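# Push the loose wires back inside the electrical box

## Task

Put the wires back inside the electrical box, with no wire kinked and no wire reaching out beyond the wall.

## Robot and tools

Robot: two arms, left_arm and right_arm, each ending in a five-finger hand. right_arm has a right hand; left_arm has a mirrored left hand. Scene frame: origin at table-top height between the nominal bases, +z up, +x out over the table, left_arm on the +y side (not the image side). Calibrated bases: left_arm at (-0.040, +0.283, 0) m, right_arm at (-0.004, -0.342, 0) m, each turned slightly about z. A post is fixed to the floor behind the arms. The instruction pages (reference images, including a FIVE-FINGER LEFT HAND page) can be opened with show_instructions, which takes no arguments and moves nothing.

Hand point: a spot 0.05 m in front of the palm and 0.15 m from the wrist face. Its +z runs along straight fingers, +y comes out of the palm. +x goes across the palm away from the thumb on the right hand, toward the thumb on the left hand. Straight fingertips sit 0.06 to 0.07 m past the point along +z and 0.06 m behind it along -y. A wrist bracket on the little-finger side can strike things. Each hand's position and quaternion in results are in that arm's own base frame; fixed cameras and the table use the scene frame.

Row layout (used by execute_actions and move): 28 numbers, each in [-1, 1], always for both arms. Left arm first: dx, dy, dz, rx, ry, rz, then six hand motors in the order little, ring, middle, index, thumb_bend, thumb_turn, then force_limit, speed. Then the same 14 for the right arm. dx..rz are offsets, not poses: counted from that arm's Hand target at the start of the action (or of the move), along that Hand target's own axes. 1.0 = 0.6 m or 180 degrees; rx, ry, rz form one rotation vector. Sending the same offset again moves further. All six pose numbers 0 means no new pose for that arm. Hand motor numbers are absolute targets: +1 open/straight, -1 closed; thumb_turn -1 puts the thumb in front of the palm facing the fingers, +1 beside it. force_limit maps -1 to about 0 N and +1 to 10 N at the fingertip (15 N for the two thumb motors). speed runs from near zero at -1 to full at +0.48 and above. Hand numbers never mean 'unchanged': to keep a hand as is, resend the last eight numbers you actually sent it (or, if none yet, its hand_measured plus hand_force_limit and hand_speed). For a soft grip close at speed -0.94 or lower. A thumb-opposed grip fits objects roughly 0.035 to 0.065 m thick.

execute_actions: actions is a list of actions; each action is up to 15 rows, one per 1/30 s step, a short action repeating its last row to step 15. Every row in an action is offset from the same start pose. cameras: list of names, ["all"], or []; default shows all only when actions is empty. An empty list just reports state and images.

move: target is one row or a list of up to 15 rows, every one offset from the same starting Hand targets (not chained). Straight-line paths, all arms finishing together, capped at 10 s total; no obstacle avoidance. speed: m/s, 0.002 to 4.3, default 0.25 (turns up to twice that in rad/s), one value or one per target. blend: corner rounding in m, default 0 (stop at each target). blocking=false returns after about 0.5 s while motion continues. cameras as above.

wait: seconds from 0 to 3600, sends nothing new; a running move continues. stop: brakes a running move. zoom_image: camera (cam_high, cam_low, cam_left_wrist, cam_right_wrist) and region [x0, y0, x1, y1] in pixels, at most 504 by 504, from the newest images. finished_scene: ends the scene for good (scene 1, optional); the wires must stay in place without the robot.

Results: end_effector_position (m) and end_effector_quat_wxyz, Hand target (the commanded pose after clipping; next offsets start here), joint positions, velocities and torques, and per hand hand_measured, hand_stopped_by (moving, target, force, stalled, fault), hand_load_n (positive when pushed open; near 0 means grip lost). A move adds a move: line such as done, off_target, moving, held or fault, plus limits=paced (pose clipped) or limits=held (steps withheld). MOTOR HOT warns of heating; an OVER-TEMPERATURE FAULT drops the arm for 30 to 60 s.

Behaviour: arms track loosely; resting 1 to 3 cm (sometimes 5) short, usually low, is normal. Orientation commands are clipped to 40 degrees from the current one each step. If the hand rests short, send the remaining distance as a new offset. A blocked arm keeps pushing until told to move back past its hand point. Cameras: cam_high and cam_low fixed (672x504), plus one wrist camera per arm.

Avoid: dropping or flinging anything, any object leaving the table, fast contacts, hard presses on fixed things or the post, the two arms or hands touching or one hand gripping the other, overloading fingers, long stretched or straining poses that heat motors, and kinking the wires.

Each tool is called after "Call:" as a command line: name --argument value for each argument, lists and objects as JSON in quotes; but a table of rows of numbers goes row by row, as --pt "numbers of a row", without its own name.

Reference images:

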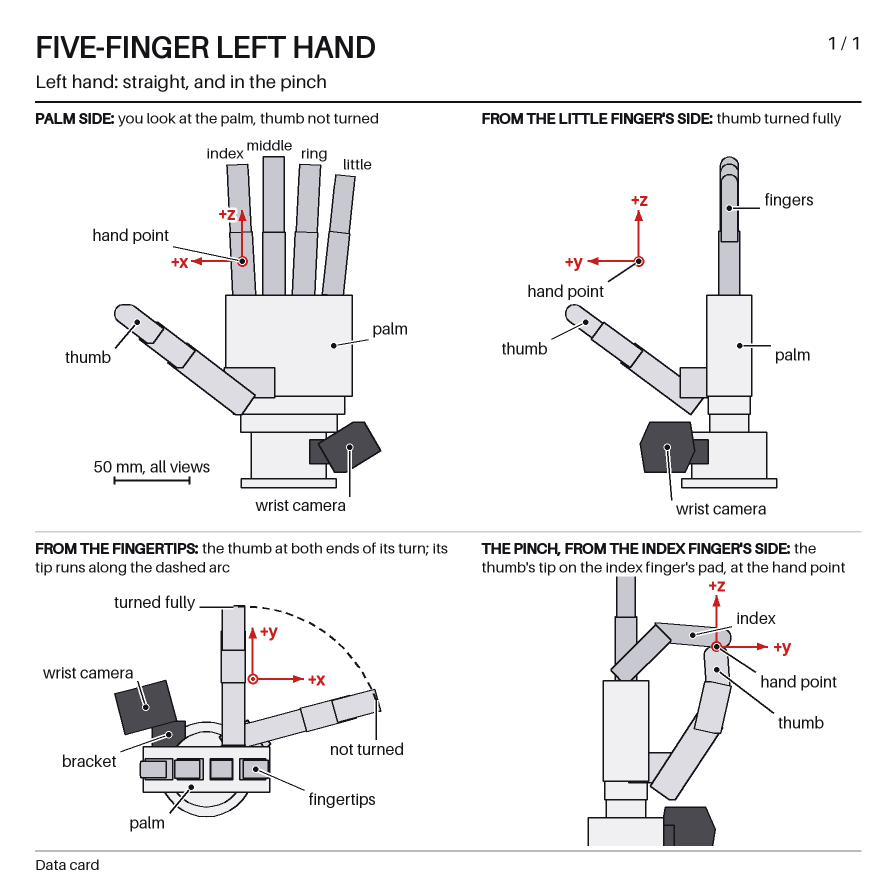

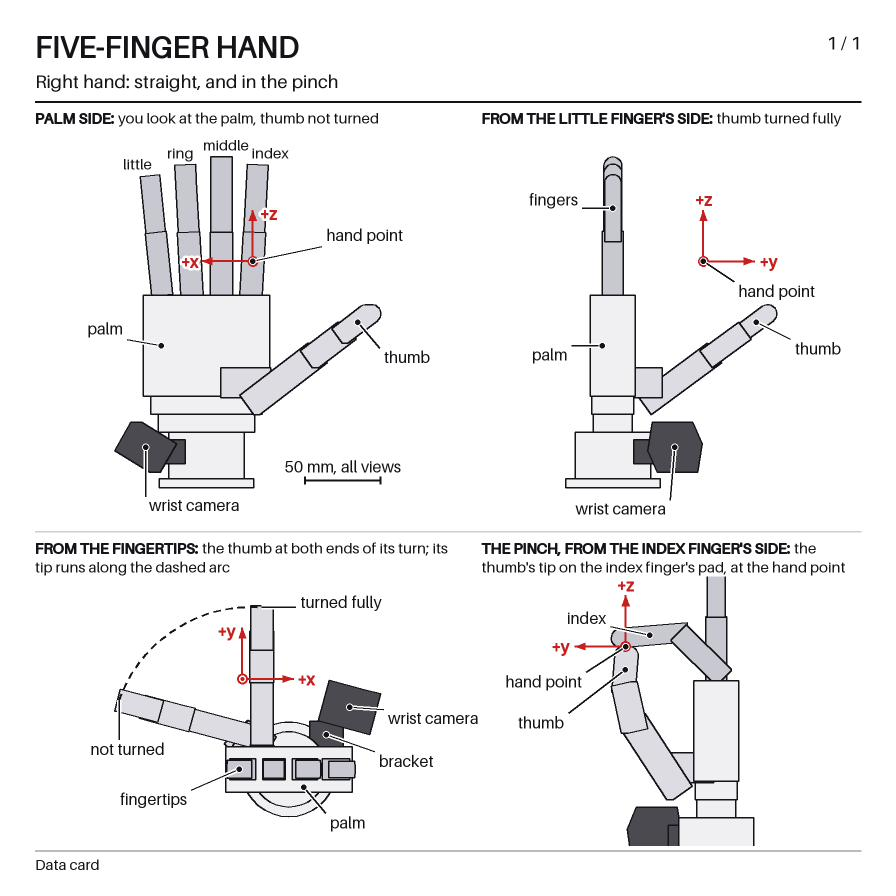

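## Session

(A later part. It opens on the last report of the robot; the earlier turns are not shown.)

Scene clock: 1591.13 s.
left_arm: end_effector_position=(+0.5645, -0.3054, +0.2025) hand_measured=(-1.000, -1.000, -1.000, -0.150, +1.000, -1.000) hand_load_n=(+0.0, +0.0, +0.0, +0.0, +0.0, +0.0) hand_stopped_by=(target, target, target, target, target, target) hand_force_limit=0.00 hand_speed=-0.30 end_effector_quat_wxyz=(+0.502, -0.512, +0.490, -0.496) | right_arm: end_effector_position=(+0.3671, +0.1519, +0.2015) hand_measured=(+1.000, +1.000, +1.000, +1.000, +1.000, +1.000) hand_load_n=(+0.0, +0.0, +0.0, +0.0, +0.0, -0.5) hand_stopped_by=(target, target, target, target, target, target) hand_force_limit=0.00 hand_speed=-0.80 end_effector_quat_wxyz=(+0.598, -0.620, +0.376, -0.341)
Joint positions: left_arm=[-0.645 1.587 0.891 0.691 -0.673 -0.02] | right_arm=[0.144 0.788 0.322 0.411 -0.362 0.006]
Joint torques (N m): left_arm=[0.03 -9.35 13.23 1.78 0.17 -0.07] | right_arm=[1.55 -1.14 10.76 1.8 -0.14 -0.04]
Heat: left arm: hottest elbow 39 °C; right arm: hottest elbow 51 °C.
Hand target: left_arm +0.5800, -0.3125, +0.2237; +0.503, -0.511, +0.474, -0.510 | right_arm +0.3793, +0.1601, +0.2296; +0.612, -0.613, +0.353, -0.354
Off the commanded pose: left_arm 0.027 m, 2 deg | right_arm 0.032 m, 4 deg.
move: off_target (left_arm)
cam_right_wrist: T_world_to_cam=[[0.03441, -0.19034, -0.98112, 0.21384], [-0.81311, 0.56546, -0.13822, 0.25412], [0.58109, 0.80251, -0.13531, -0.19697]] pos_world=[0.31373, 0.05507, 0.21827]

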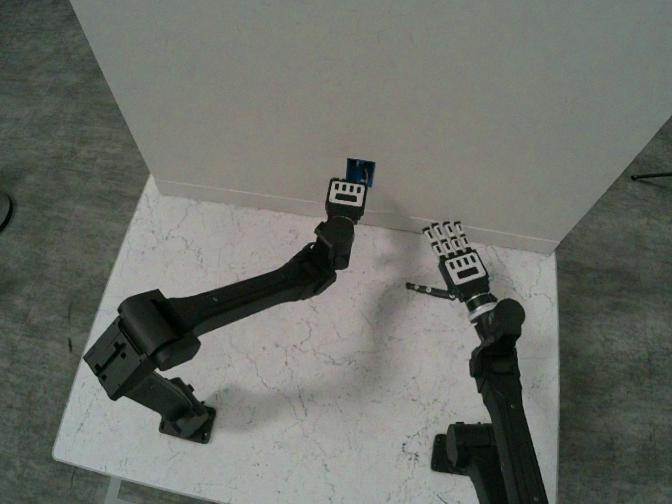

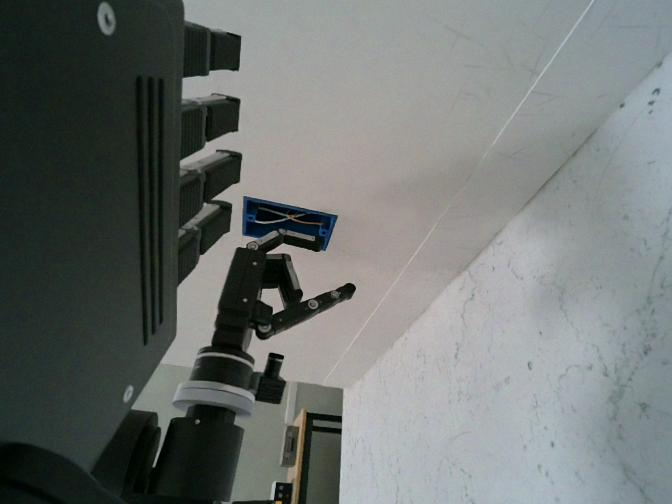

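Call:
move --pt "0.0027 -0.0021 -0.0833 0 0 0 -1 -1 -1 -0.15 1 -1 0 -0.3 0 0 0 0 0 0 1 1 1 1 1 1 0 -0.8" --pt "0.0052 0.0004 0.0083 0 0 0 -1 -1 -1 -0.15 1 -1 0 -0.3 0 0 0 0 0 0 1 1 1 1 1 1 0 -0.8" --speed 0.06 --cameras '["cam_high","cam_right_wrist"]'

Call:
zoom_image --camera "cam_high" --region '[325, 150, 385, 210]'

Call:
zoom_image --camera "cam_right_wrist" --region '[210, 185, 350, 305]'

Scene clock: 1599.33 s.
left_arm: end_effector_position=(+0.5698, -0.3088, +0.2029) hand_measured=(-1.000, -1.000, -1.000, -0.150, +1.000, -1.000) hand_load_n=(+0.0, +0.0, +0.0, +0.0, +0.0, +0.0) hand_stopped_by=(target, target, target, target, target, target) hand_force_limit=0.00 hand_speed=-0.30 end_effector_quat_wxyz=(+0.502, -0.512, +0.489, -0.497) | right_arm: end_effector_position=(+0.3671, +0.1519, +0.2015) hand_measured=(+1.000, +1.000, +1.000, +1.000, +1.000, +1.000) hand_load_n=(-0.5, +0.0, -0.5, +0.0, +0.0, +0.0) hand_stopped_by=(target, target, target, target, target, target) hand_force_limit=0.00 hand_speed=-0.80 end_effector_quat_wxyz=(+0.598, -0.620, +0.376, -0.341)
Joint positions: left_arm=[-0.644 1.601 0.908 0.691 -0.672 -0.02] | right_arm=[0.144 0.788 0.322 0.411 -0.362 0.006]
Joint torques (N m): left_arm=[0.03 -9.35 13.23 1.63 0.17 -0.06] | right_arm=[1.55 -1.08 10.74 1.8 -0.15 -0.03]
Heat: left arm: hottest elbow 38 °C; right arm: hottest elbow 51 °C.
Hand target: left_arm +0.5851, -0.3155, +0.2236; +0.503, -0.511, +0.475, -0.510 | right_arm +0.3793, +0.1601, +0.2296; +0.612, -0.613, +0.353, -0.354
Off the commanded pose: left_arm 0.027 m, 2 deg | right_arm 0.032 m, 4 deg.
move: off_target (left_arm)
cam_right_wrist: T_world_to_cam=[[0.03441, -0.19034, -0.98112, 0.21384], [-0.81311, 0.56546, -0.13822, 0.25412], [0.58109, 0.80251, -0.13531, -0.19697]] pos_world=[0.31373, 0.05507, 0.21827]

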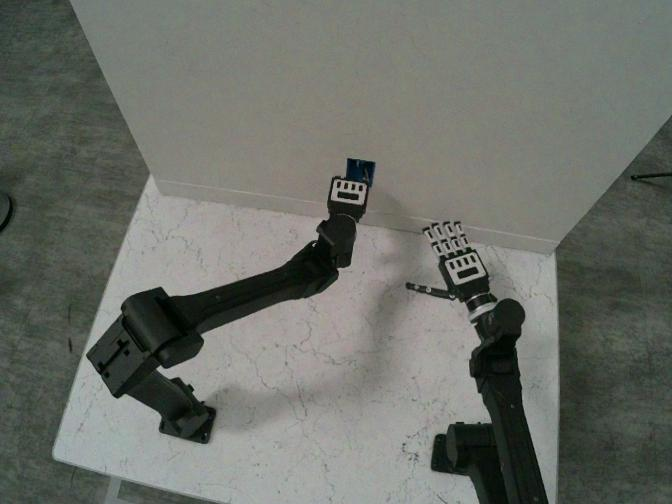

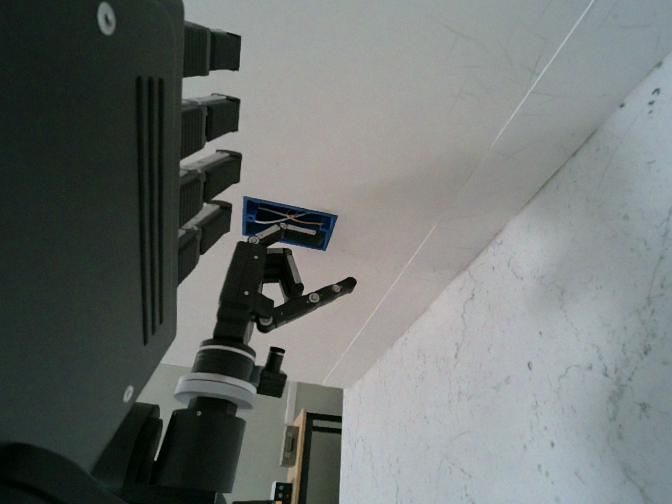

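Scaled by 8.400 from the camera's image (finer frame: 960x720).

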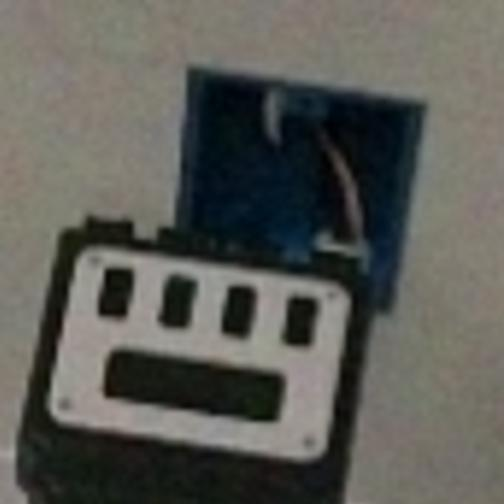

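Scaled by 3.600 from the camera's image (finer frame: 960x720).

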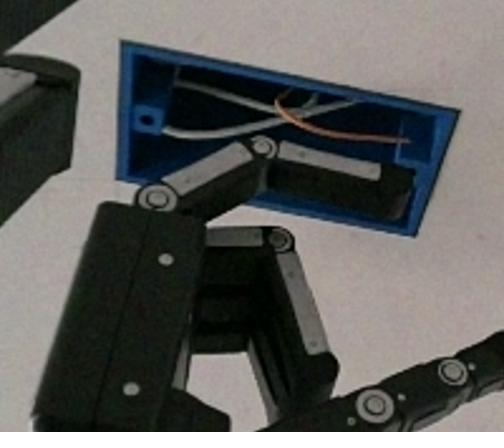

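Call:
move --target '[-0.001,0.001,0.0417,0,0,0,-1,-1,-1,-0.15,1,-1,0,-0.3,0,0,0,0,0,0,1,1,1,1,1,1,0,-0.8]' --speed 0.06 --cameras '["cam_high","cam_right_wrist"]'

Call:
zoom_image --camera "cam_high" --region '[325, 150, 385, 210]'

Call:
zoom_image --camera "cam_right_wrist" --region '[210, 185, 350, 305]'

Scene clock: 1603.47 s.
left_arm: end_effector_position=(+0.5882, -0.3132, +0.1993) hand_measured=(-1.000, -1.000, -1.000, -0.150, +1.000, -1.000) hand_load_n=(+0.0, +0.0, +0.0, -1.5, +0.0, +0.0) hand_stopped_by=(target, target, target, target, target, target) hand_force_limit=0.00 hand_speed=-0.30 end_effector_quat_wxyz=(+0.498, -0.509, +0.494, -0.499) | right_arm: end_effector_position=(+0.3671, +0.1519, +0.2015) hand_measured=(+1.000, +1.000, +1.000, +1.000, +1.000, +1.000) hand_load_n=(+0.0, +0.0, +0.0, +0.0, +0.0, +0.0) hand_stopped_by=(target, target, target, target, target, target) hand_force_limit=0.00 hand_speed=-0.80 end_effector_quat_wxyz=(+0.598, -0.620, +0.376, -0.341)
Joint positions: left_arm=[-0.624 1.642 0.954 0.679 -0.638 -0.02] | right_arm=[0.144 0.788 0.322 0.411 -0.362 0.006]
Joint torques (N m): left_arm=[1.03 -9.88 14.11 1.57 0.09 -0.07] | right_arm=[1.67 -1.08 10.76 1.85 -0.15 -0.03]
Heat: left arm: hottest elbow 38 °C; right arm: hottest elbow 51 °C.
Hand target: left_arm +0.6100, -0.3142, +0.2237; +0.503, -0.511, +0.475, -0.510 | right_arm +0.3793, +0.1601, +0.2296; +0.612, -0.613, +0.353, -0.354
Off the commanded pose: left_arm 0.033 m, 3 deg | right_arm 0.032 m, 4 deg.
move: off_target (left_arm)
cam_right_wrist: T_world_to_cam=[[0.03441, -0.19034, -0.98112, 0.21384], [-0.81311, 0.56546, -0.13822, 0.25412], [0.58109, 0.80251, -0.13531, -0.19697]] pos_world=[0.31373, 0.05507, 0.21827]

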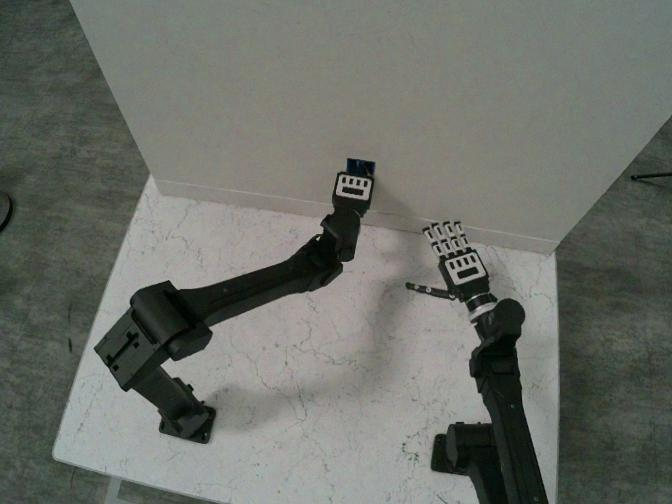

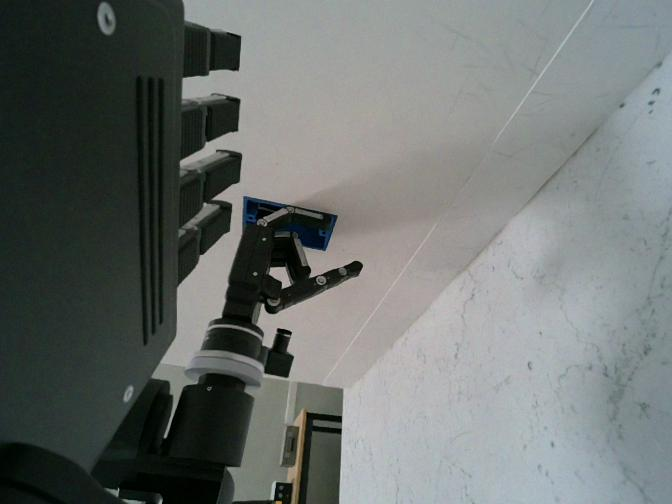

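Scaled by 8.400 from the camera's image (finer frame: 960x720).

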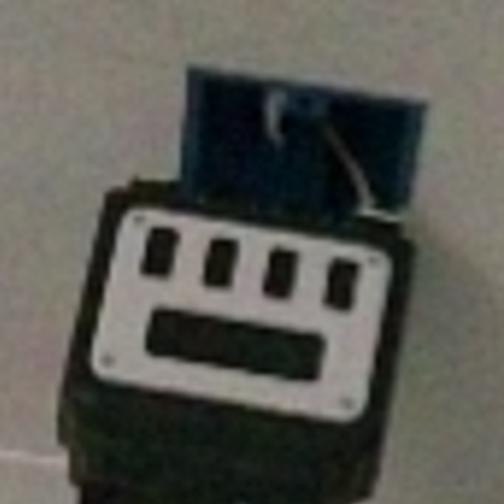

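Scaled by 3.600 from the camera's image (finer frame: 960x720).

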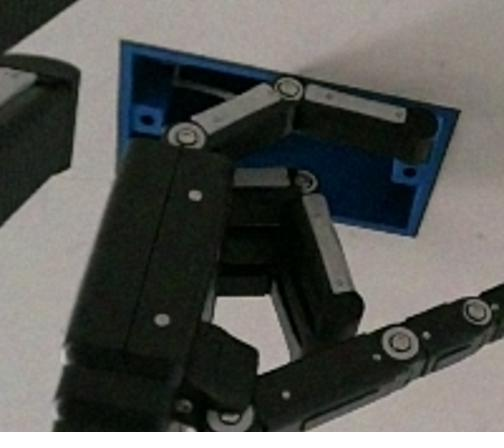

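Call:
move --target '[-0.0133,0,0,0,0,0,-1,-1,-1,-0.15,1,-1,0,-0.3,0,0,0,0,0,0,1,1,1,1,1,1,0,-0.8]' --speed 0.04 --cameras '["cam_high","cam_right_wrist"]'

Call:
zoom_image --camera "cam_high" --region '[325, 150, 385, 210]'

Call:
zoom_image --camera "cam_right_wrist" --region '[210, 185, 350, 305]'

Scene clock: 1610.20 s.
left_arm: end_effector_position=(+0.5889, -0.3132, +0.1992) hand_measured=(-1.000, -1.000, -1.000, -0.150, +1.000, -1.000) hand_load_n=(+0.0, +0.0, +0.0, -2.5, +0.0, +0.0) hand_stopped_by=(target, target, target, target, target, target) hand_force_limit=0.00 hand_speed=-0.30 end_effector_quat_wxyz=(+0.496, -0.507, +0.496, -0.500) | right_arm: end_effector_position=(+0.3671, +0.1519, +0.2015) hand_measured=(+1.000, +1.000, +1.000, +1.000, +1.000, +1.000) hand_load_n=(+0.0, +0.0, +0.0, +0.0, +0.0, +0.0) hand_stopped_by=(target, target, target, target, target, target) hand_force_limit=0.00 hand_speed=-0.80 end_effector_quat_wxyz=(+0.598, -0.620, +0.376, -0.341)
Joint positions: left_arm=[-0.621 1.642 0.954 0.679 -0.628 -0.02] | right_arm=[0.144 0.788 0.322 0.411 -0.362 0.006]
Joint torques (N m): left_arm=[1.85 -10.52 12.97 1.74 0.19 -0.08] | right_arm=[1.67 -1.03 10.74 1.84 -0.15 -0.03]
Heat: left arm: hottest elbow 39 °C; right arm: hottest elbow 51 °C.
Hand target: left_arm +0.6098, -0.3061, +0.2234; +0.503, -0.511, +0.475, -0.510 | right_arm +0.3793, +0.1601, +0.2296; +0.612, -0.613, +0.353, -0.354
Off the commanded pose: left_arm 0.033 m, 3 deg | right_arm 0.032 m, 4 deg.
move: off_target (left_arm)
cam_right_wrist: T_world_to_cam=[[0.03441, -0.19034, -0.98112, 0.21384], [-0.81311, 0.56546, -0.13822, 0.25412], [0.58109, 0.80251, -0.13531, -0.19697]] pos_world=[0.31373, 0.05507, 0.21827]

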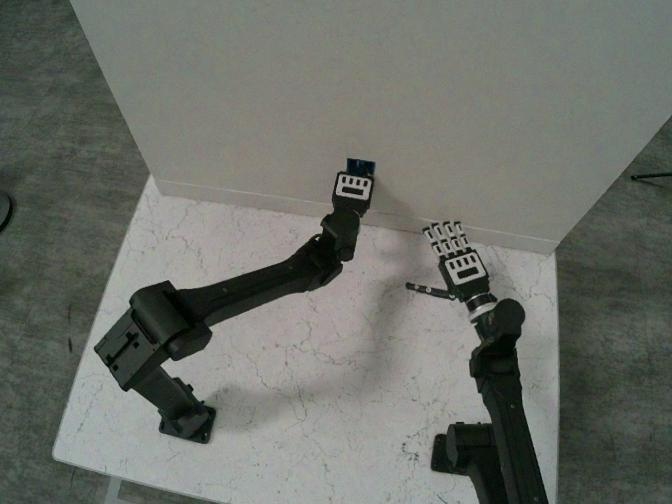

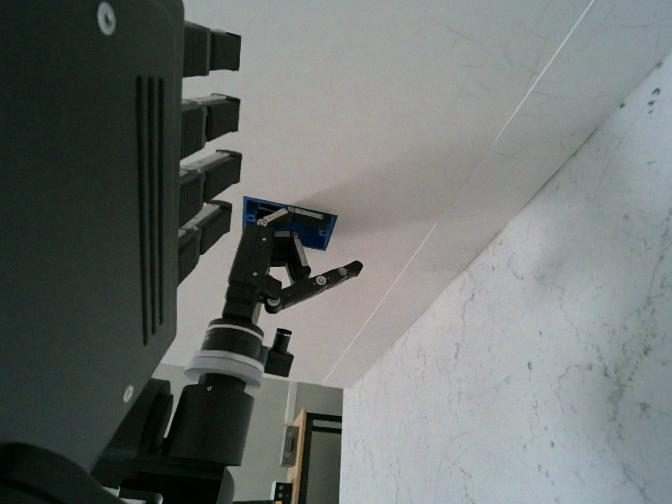

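Scaled by 8.400 from the camera's image (finer frame: 960x720).

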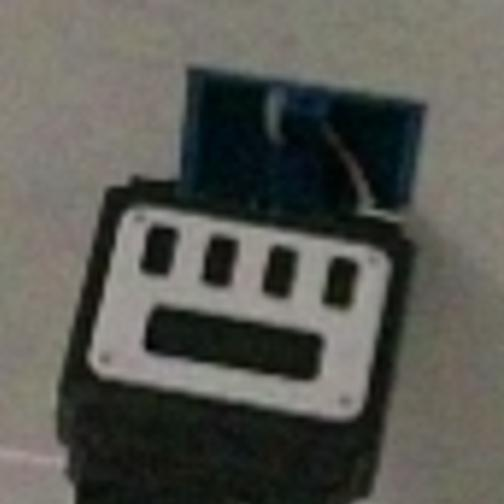

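Scaled by 3.600 from the camera's image (finer frame: 960x720).

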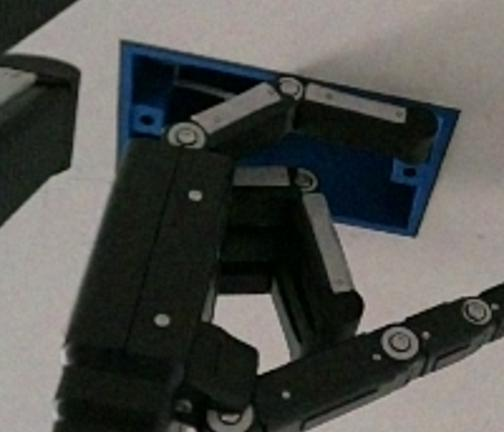

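Call:
move --pt "0.0133 0 0 0 0 0 -1 -1 -1 -0.15 1 -1 0 -0.3 0 0 0 0 0 0 1 1 1 1 1 1 0 -0.8" --pt "0.01 -0.003 -0.2 0 0 0 -1 -1 -1 -0.15 1 -1 0 -0.3 0 0 0 0 0 0 1 1 1 1 1 1 0 -0.8" --speed 0.06 --cameras '["cam_high","cam_right_wrist"]'

Call:
zoom_image --camera "cam_high" --region '[340, 152, 380, 192]'

Call:
zoom_image --camera "cam_right_wrist" --region '[210, 185, 350, 305]'

Scene clock: 1621.93 s.
left_arm: end_effector_position=(+0.4920, -0.3133, +0.2049) hand_measured=(-1.000, -1.000, -1.000, -0.150, +1.000, -1.000) hand_load_n=(-0.5, +0.0, +0.0, +0.0, +0.0, -0.5) hand_stopped_by=(target, target, target, target, target, target) hand_force_limit=0.00 hand_speed=-0.30 end_effector_quat_wxyz=(+0.503, -0.513, +0.488, -0.495) | right_arm: end_effector_position=(+0.3671, +0.1519, +0.2015) hand_measured=(+1.000, +1.000, +1.000, +1.000, +1.000, +1.000) hand_load_n=(+0.0, +0.0, +0.0, +0.0, +0.0, +0.0) hand_stopped_by=(target, target, target, target, target, target) hand_force_limit=0.00 hand_speed=-0.80 end_effector_quat_wxyz=(+0.598, -0.620, +0.376, -0.341)
Joint positions: left_arm=[-0.769 1.465 0.756 0.705 -0.801 -0.02] | right_arm=[0.144 0.788 0.322 0.411 -0.362 0.006]
Joint torques (N m): left_arm=[-1.14 -9.41 9.01 2.59 -0.18 0] | right_arm=[1.55 -1.08 10.74 1.81 -0.15 -0.04]
Heat: left arm: hottest elbow 39 °C; right arm: hottest elbow 51 °C.
Hand target: left_arm +0.4901, -0.3157, +0.2222; +0.504, -0.511, +0.474, -0.510 | right_arm +0.3793, +0.1601, +0.2296; +0.612, -0.613, +0.353, -0.354
Off the commanded pose: left_arm 0.018 m, 2 deg | right_arm 0.032 m, 4 deg.
move: off_target (left_arm)
cam_right_wrist: T_world_to_cam=[[0.03441, -0.19034, -0.98112, 0.21384], [-0.81311, 0.56546, -0.13822, 0.25412], [0.58109, 0.80251, -0.13531, -0.19697]] pos_world=[0.31373, 0.05507, 0.21827]

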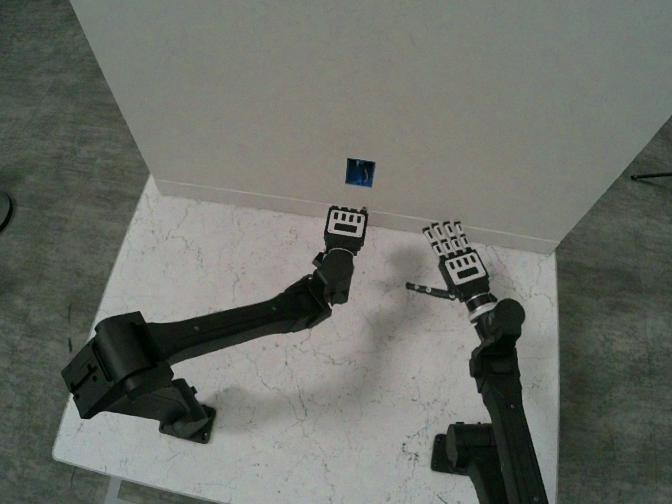

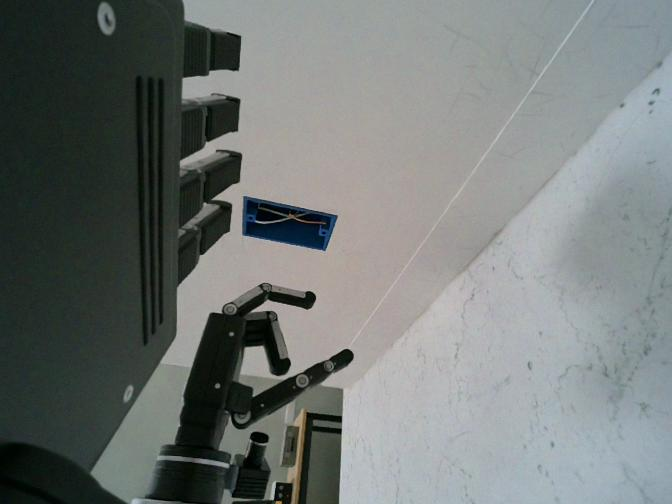

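Scaled by 12.600 from the camera's image (finer frame: 960x720).

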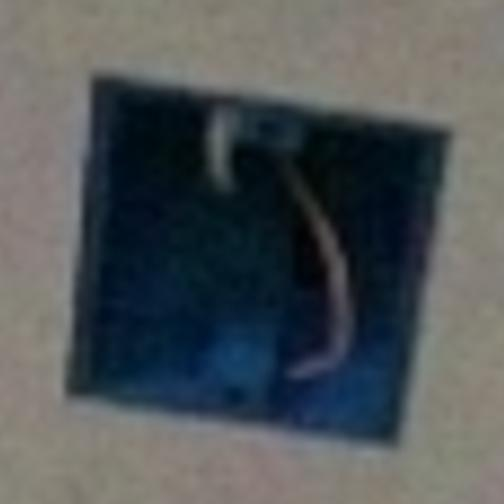

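Scaled by 3.600 from the camera's image (finer frame: 960x720).

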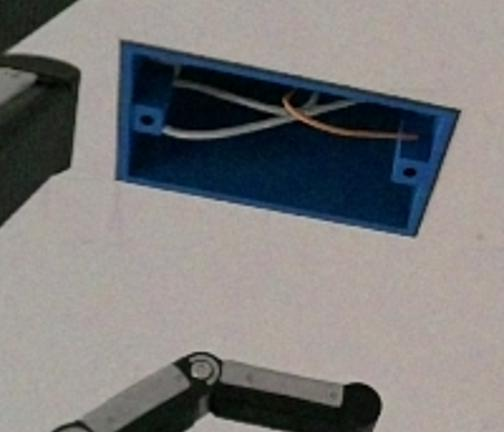

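Call:
move --pt "-0.005 0.005 -0.0333 0 0 0 -1 -1 -1 0.0 1 -1 0 -0.3 0 0 0 0 0 0 1 1 1 1 1 1 0 -0.8" --pt "0 0.0098 0.1415 0 0 0 -1 -1 -1 0.0 1 -1 0 -0.3 0 0 0 0 0 0 1 1 1 1 1 1 0 -0.8" --speed 0.06 --cameras '["cam_high","cam_right_wrist"]'

Call:
zoom_image --camera "cam_high" --region '[325, 150, 385, 210]'

Call:
zoom_image --camera "cam_right_wrist" --region '[210, 185, 350, 305]'

Scene clock: 1646.53 s.
left_arm: end_effector_position=(+0.5599, -0.3067, +0.1986) hand_measured=(-1.000, -1.000, -1.000, +0.000, +1.000, -1.000) hand_load_n=(+0.0, +0.5, +0.0, +0.0, +0.0, -0.5) hand_stopped_by=(target, target, target, target, target, target) hand_force_limit=0.00 hand_speed=-0.30 end_effector_quat_wxyz=(+0.502, -0.512, +0.488, -0.499) | right_arm: end_effector_position=(+0.3671, +0.1519, +0.2015) hand_measured=(+1.000, +1.000, +1.000, +1.000, +1.000, +1.000) hand_load_n=(+0.0, +0.0, +0.0, +0.0, +0.0, +0.0) hand_stopped_by=(target, target, target, target, target, target) hand_force_limit=0.00 hand_speed=-0.80 end_effector_quat_wxyz=(+0.598, -0.620, +0.376, -0.341)
Joint positions: left_arm=[-0.653 1.589 0.876 0.714 -0.681 -0.02] | right_arm=[0.144 0.788 0.322 0.411 -0.362 0.006]
Joint torques (N m): left_arm=[0.03 -9.11 13.14 1.52 0.18 -0.06] | right_arm=[1.55 -1.08 10.73 1.8 -0.15 -0.04]
Heat: left arm: hottest elbow 36 °C; right arm: hottest elbow 51 °C.
Hand target: left_arm +0.5750, -0.3136, +0.2185; +0.503, -0.511, +0.475, -0.510 | right_arm +0.3793, +0.1601, +0.2296; +0.612, -0.613, +0.353, -0.354
Off the commanded pose: left_arm 0.026 m, 2 deg | right_arm 0.032 m, 4 deg.
move: off_target (left_arm)
cam_right_wrist: T_world_to_cam=[[0.03441, -0.19034, -0.98112, 0.21384], [-0.81311, 0.56546, -0.13822, 0.25412], [0.58109, 0.80251, -0.13531, -0.19697]] pos_world=[0.31373, 0.05507, 0.21827]

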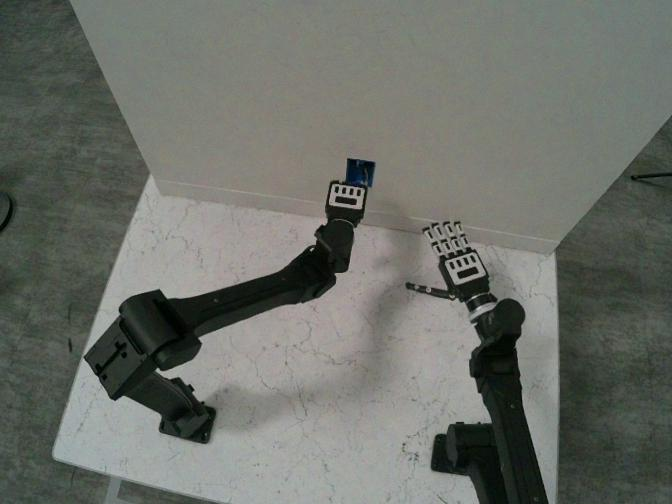

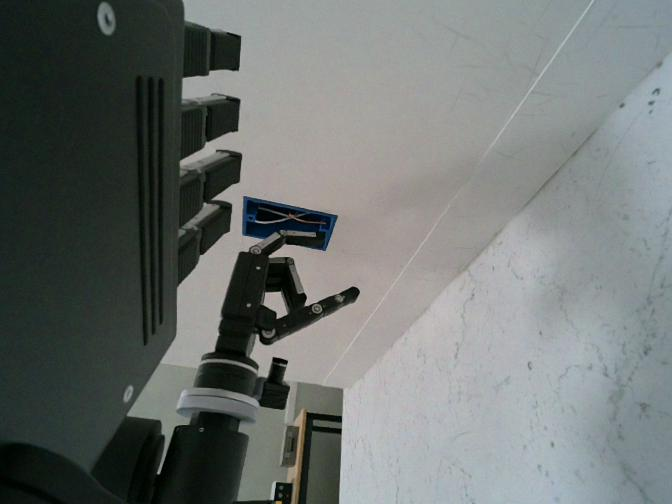

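Scaled by 8.400 from the camera's image (finer frame: 960x720).

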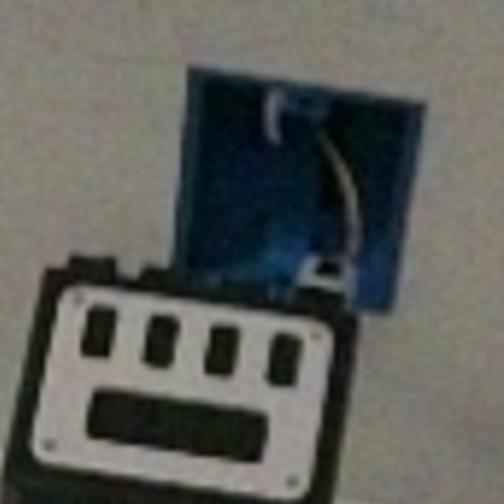

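Scaled by 3.600 from the camera's image (finer frame: 960x720).

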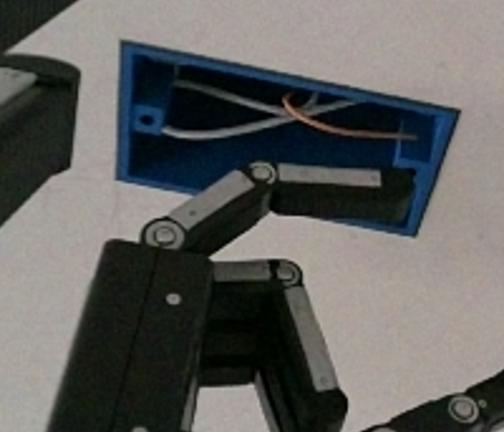

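Call:
move --pt "0.001 -0.0022 -0.0833 0 0 0 -1 -1 -1 -0.04 1 -1 0 -0.3 0 0 0 0 0 0 1 1 1 1 1 1 0 -0.8" --pt "0.0039 0.0007 0.02 0 0 0 -1 -1 -1 -0.04 1 -1 0 -0.3 0 0 0 0 0 0 1 1 1 1 1 1 0 -0.8" --speed 0.06 --cameras '["cam_high","cam_right_wrist"]'

Call:
zoom_image --camera "cam_high" --region '[325, 150, 385, 210]'

Call:
zoom_image --camera "cam_right_wrist" --region '[210, 185, 350, 305]'

Scene clock: 1654.97 s.
left_arm: end_effector_position=(+0.5718, -0.3090, +0.1985) hand_measured=(-1.000, -1.000, -1.000, -0.040, +1.000, -1.000) hand_load_n=(+0.0, +0.0, +0.0, +0.0, +0.0, +0.0) hand_stopped_by=(target, target, target, target, target, target) hand_force_limit=0.00 hand_speed=-0.30 end_effector_quat_wxyz=(+0.502, -0.512, +0.488, -0.499) | right_arm: end_effector_position=(+0.3671, +0.1519, +0.2015) hand_measured=(+1.000, +1.000, +1.000, +1.000, +1.000, +1.000) hand_load_n=(+0.0, +0.0, +0.0, +0.0, +0.0, -0.5) hand_stopped_by=(target, target, target, target, target, target) hand_force_limit=0.00 hand_speed=-0.80 end_effector_quat_wxyz=(+0.598, -0.620, +0.376, -0.341)
Joint positions: left_arm=[-0.642 1.614 0.908 0.707 -0.669 -0.02] | right_arm=[0.144 0.788 0.322 0.411 -0.362 0.006]
Joint torques (N m): left_arm=[0.09 -9.47 13.19 1.51 0.17 -0.06] | right_arm=[1.61 -1.03 10.73 1.8 -0.15 -0.04]
Heat: left arm: hottest elbow 37 °C; right arm: hottest elbow 52 °C.
Hand target: left_arm +0.5872, -0.3153, +0.2187; +0.503, -0.511, +0.474, -0.510 | right_arm +0.3793, +0.1601, +0.2296; +0.612, -0.613, +0.353, -0.354
Off the commanded pose: left_arm 0.026 m, 2 deg | right_arm 0.032 m, 4 deg.
move: off_target (left_arm)
cam_right_wrist: T_world_to_cam=[[0.03441, -0.19034, -0.98112, 0.21384], [-0.81311, 0.56546, -0.13822, 0.25412], [0.58109, 0.80251, -0.13531, -0.19697]] pos_world=[0.31373, 0.05507, 0.21827]

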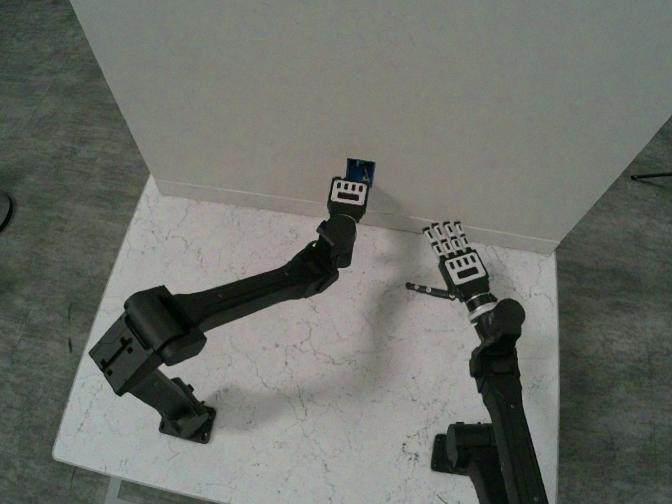

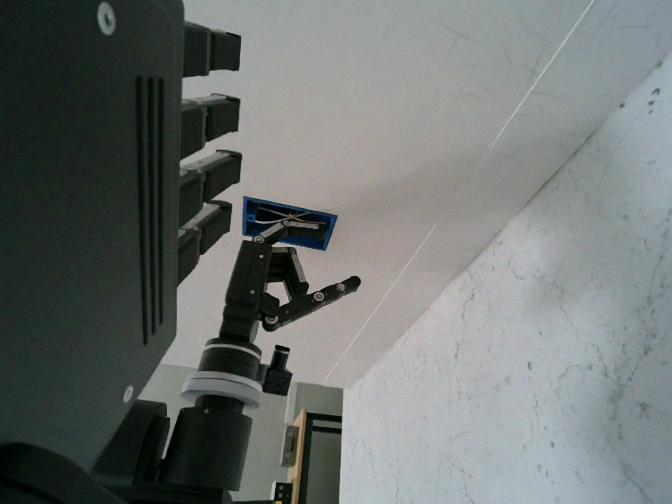

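Scaled by 8.400 from the camera's image (finer frame: 960x720).

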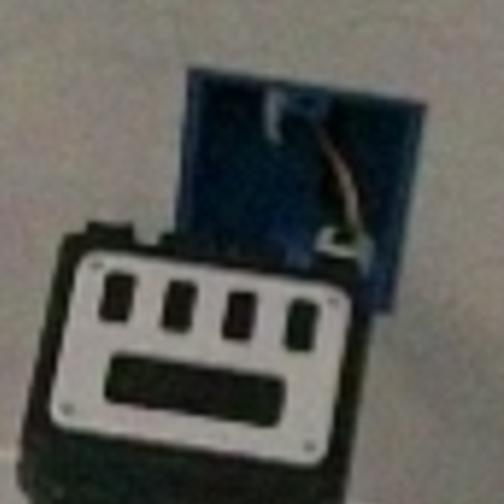

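Scaled by 3.600 from the camera's image (finer frame: 960x720).

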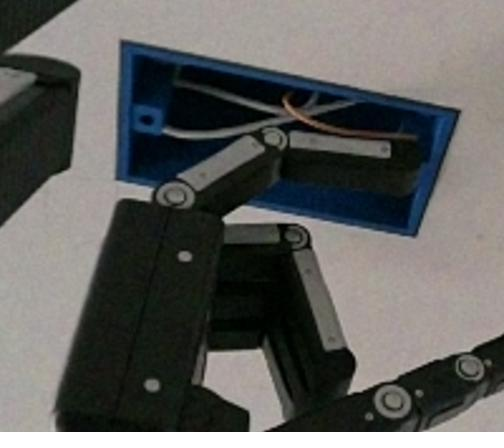

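Call:
move --target '[-0.0052,0.001,0.05,0,0,0,-1,-1,-1,-0.04,1,-1,0,-0.3,0,0,0,0,0,0,1,1,1,1,1,1,0,-0.8]' --speed 0.05 --cameras '["cam_high","cam_right_wrist"]'

Call:
zoom_image --camera "cam_high" --region '[325, 150, 385, 210]'

Call:
zoom_image --camera "cam_right_wrist" --region '[210, 185, 350, 305]'

Scene clock: 1659.47 s.
left_arm: end_effector_position=(+0.5854, -0.3123, +0.1969) hand_measured=(-1.000, -1.000, -1.000, -0.040, +1.000, -1.000) hand_load_n=(+0.0, +0.0, +0.5, -10.0, +0.0, +0.0) hand_stopped_by=(target, target, target, target, target, target) hand_force_limit=0.00 hand_speed=-0.30 end_effector_quat_wxyz=(+0.497, -0.507, +0.495, -0.501) | right_arm: end_effector_position=(+0.3671, +0.1519, +0.2015) hand_measured=(+1.000, +1.000, +1.000, +1.000, +1.000, +1.000) hand_load_n=(+0.0, +0.0, +0.0, +0.0, +0.0, -0.5) hand_stopped_by=(target, target, target, target, target, target) hand_force_limit=0.00 hand_speed=-0.80 end_effector_quat_wxyz=(+0.598, -0.620, +0.376, -0.341)
Joint positions: left_arm=[-0.624 1.639 0.941 0.692 -0.632 -0.02] | right_arm=[0.144 0.788 0.322 0.411 -0.362 0.006]
Joint torques (N m): left_arm=[1.85 -8.47 15.47 1.46 0.34 -0.08] | right_arm=[1.61 -1.03 10.73 1.81 -0.15 -0.04]
Heat: left arm: hottest elbow 37 °C; right arm: hottest elbow 52 °C.
Hand target: left_arm +0.6170, -0.3115, +0.2186; +0.503, -0.511, +0.475, -0.510 | right_arm +0.3793, +0.1601, +0.2296; +0.612, -0.613, +0.353, -0.354
Off the commanded pose: left_arm 0.039 m, 3 deg | right_arm 0.032 m, 4 deg.
move: off_target (left_arm)
cam_right_wrist: T_world_to_cam=[[0.03441, -0.19034, -0.98112, 0.21384], [-0.81311, 0.56546, -0.13822, 0.25412], [0.58109, 0.80251, -0.13531, -0.19697]] pos_world=[0.31373, 0.05507, 0.21827]

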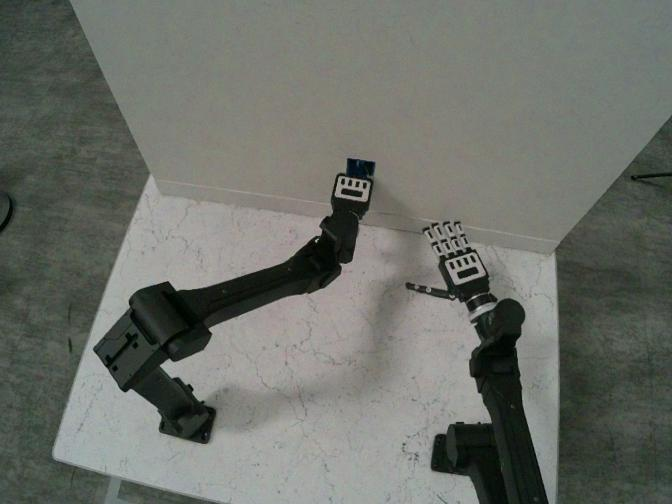

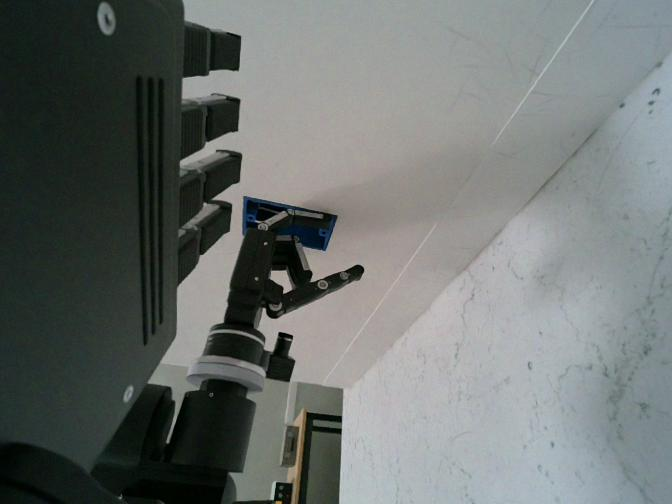

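Scaled by 8.400 from the camera's image (finer frame: 960x720).

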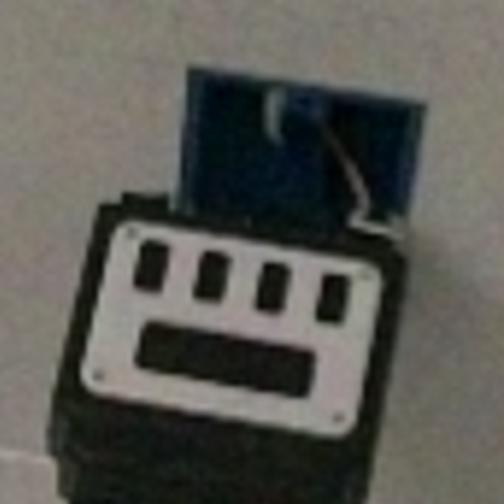

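Scaled by 3.600 from the camera's image (finer frame: 960x720).

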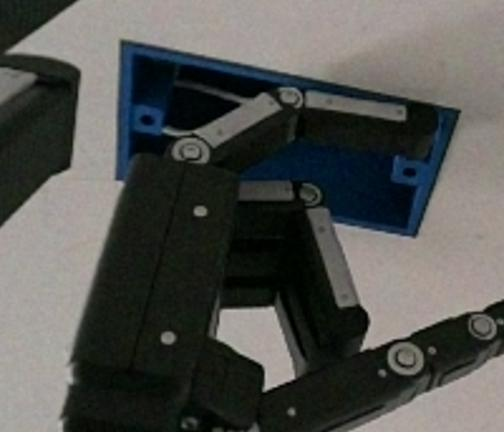

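Call:
move --pt "-0.0032 -0.0062 -0.2282 0 0 0 -1 -1 -1 -0.04 1 -1 0 -0.3 0 0 0 0 0 0 1 1 1 1 1 1 0 -0.8" --pt "-0.0088 0.0695 -0.2683 0 0 0 -1 -1 -1 1 1 -1 0 -0.3 0 0 0 0 0 0 1 1 1 1 1 1 0 -0.8" --speed 0.08 --cameras '["cam_high","cam_right_wrist"]'

Call:
zoom_image --camera "cam_high" --region '[340, 152, 380, 192]'

Call:
zoom_image --camera "cam_right_wrist" --region '[210, 185, 350, 305]'

Scene clock: 1682.40 s.
left_arm: end_effector_position=(+0.4577, -0.3083, +0.1686) hand_measured=(-1.000, -1.000, -1.000, +1.000, +1.000, -1.000) hand_load_n=(+0.0, +0.0, +0.0, +0.0, +0.0, +0.0) hand_stopped_by=(target, target, target, target, target, target) hand_force_limit=0.00 hand_speed=-0.30 end_effector_quat_wxyz=(+0.503, -0.514, +0.479, -0.504) | right_arm: end_effector_position=(+0.3671, +0.1519, +0.2015) hand_measured=(+1.000, +1.000, +1.000, +1.000, +1.000, +1.000) hand_load_n=(+0.0, +0.0, +0.0, +0.0, +0.0, -0.5) hand_stopped_by=(target, target, target, target, target, target) hand_force_limit=0.00 hand_speed=-0.80 end_effector_quat_wxyz=(+0.598, -0.620, +0.376, -0.341)
Joint positions: left_arm=[-0.822 1.497 0.636 0.883 -0.856 -0.02] | right_arm=[0.144 0.788 0.322 0.411 -0.362 0.006]
Joint torques (N m): left_arm=[-1.32 -6.95 8.1 2.55 -0.15 0.03] | right_arm=[1.61 -1.14 10.73 1.81 -0.15 -0.04]
Heat: left arm: hottest elbow 38 °C; right arm: hottest elbow 52 °C.
Hand target: left_arm +0.4572, -0.3128, +0.1723; +0.503, -0.511, +0.475, -0.510 | right_arm +0.3793, +0.1601, +0.2296; +0.612, -0.613, +0.353, -0.354
Off the commanded pose: left_arm 0.006 m, 1 deg | right_arm 0.032 m, 4 deg.
move: done
cam_right_wrist: T_world_to_cam=[[0.03441, -0.19034, -0.98112, 0.21384], [-0.81311, 0.56546, -0.13822, 0.25412], [0.58109, 0.80251, -0.13531, -0.19697]] pos_world=[0.31373, 0.05507, 0.21827]

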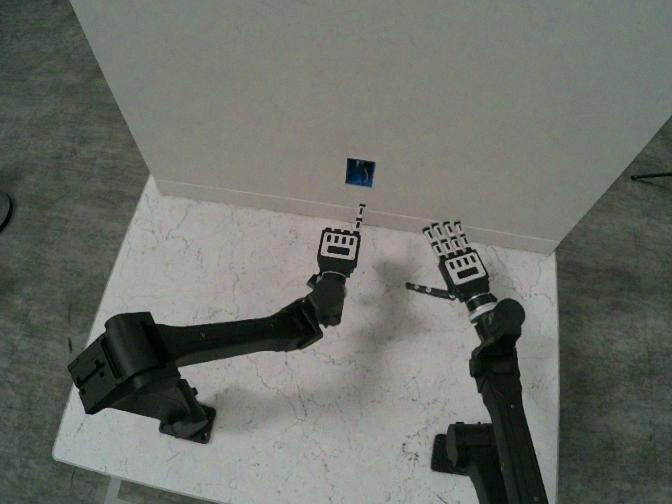

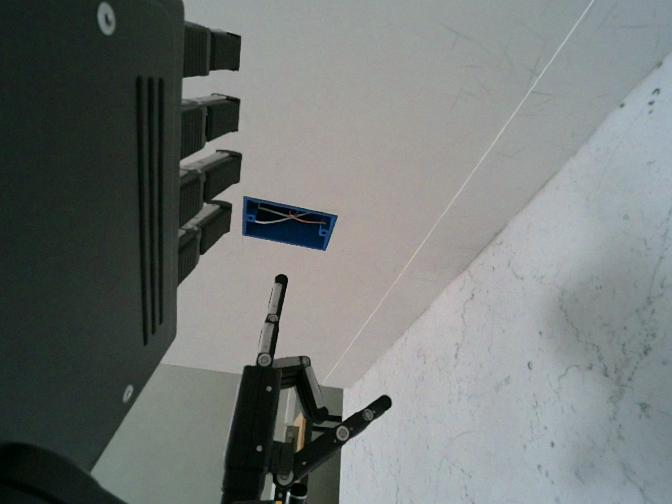

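Scaled by 12.600 from the camera's image (finer frame: 960x720).

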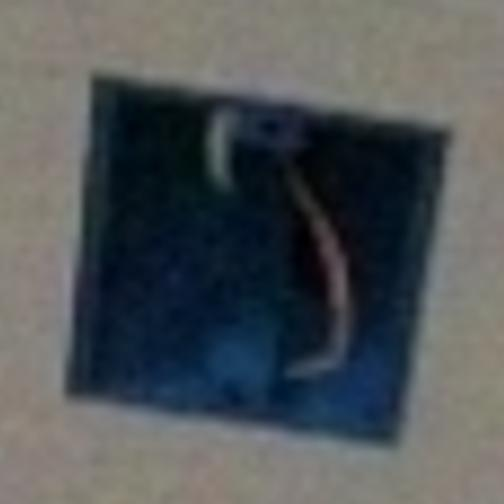

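Scaled by 3.600 from the camera's image (finer frame: 960x720).

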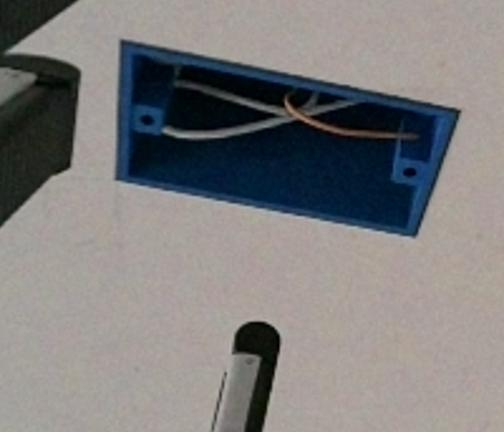

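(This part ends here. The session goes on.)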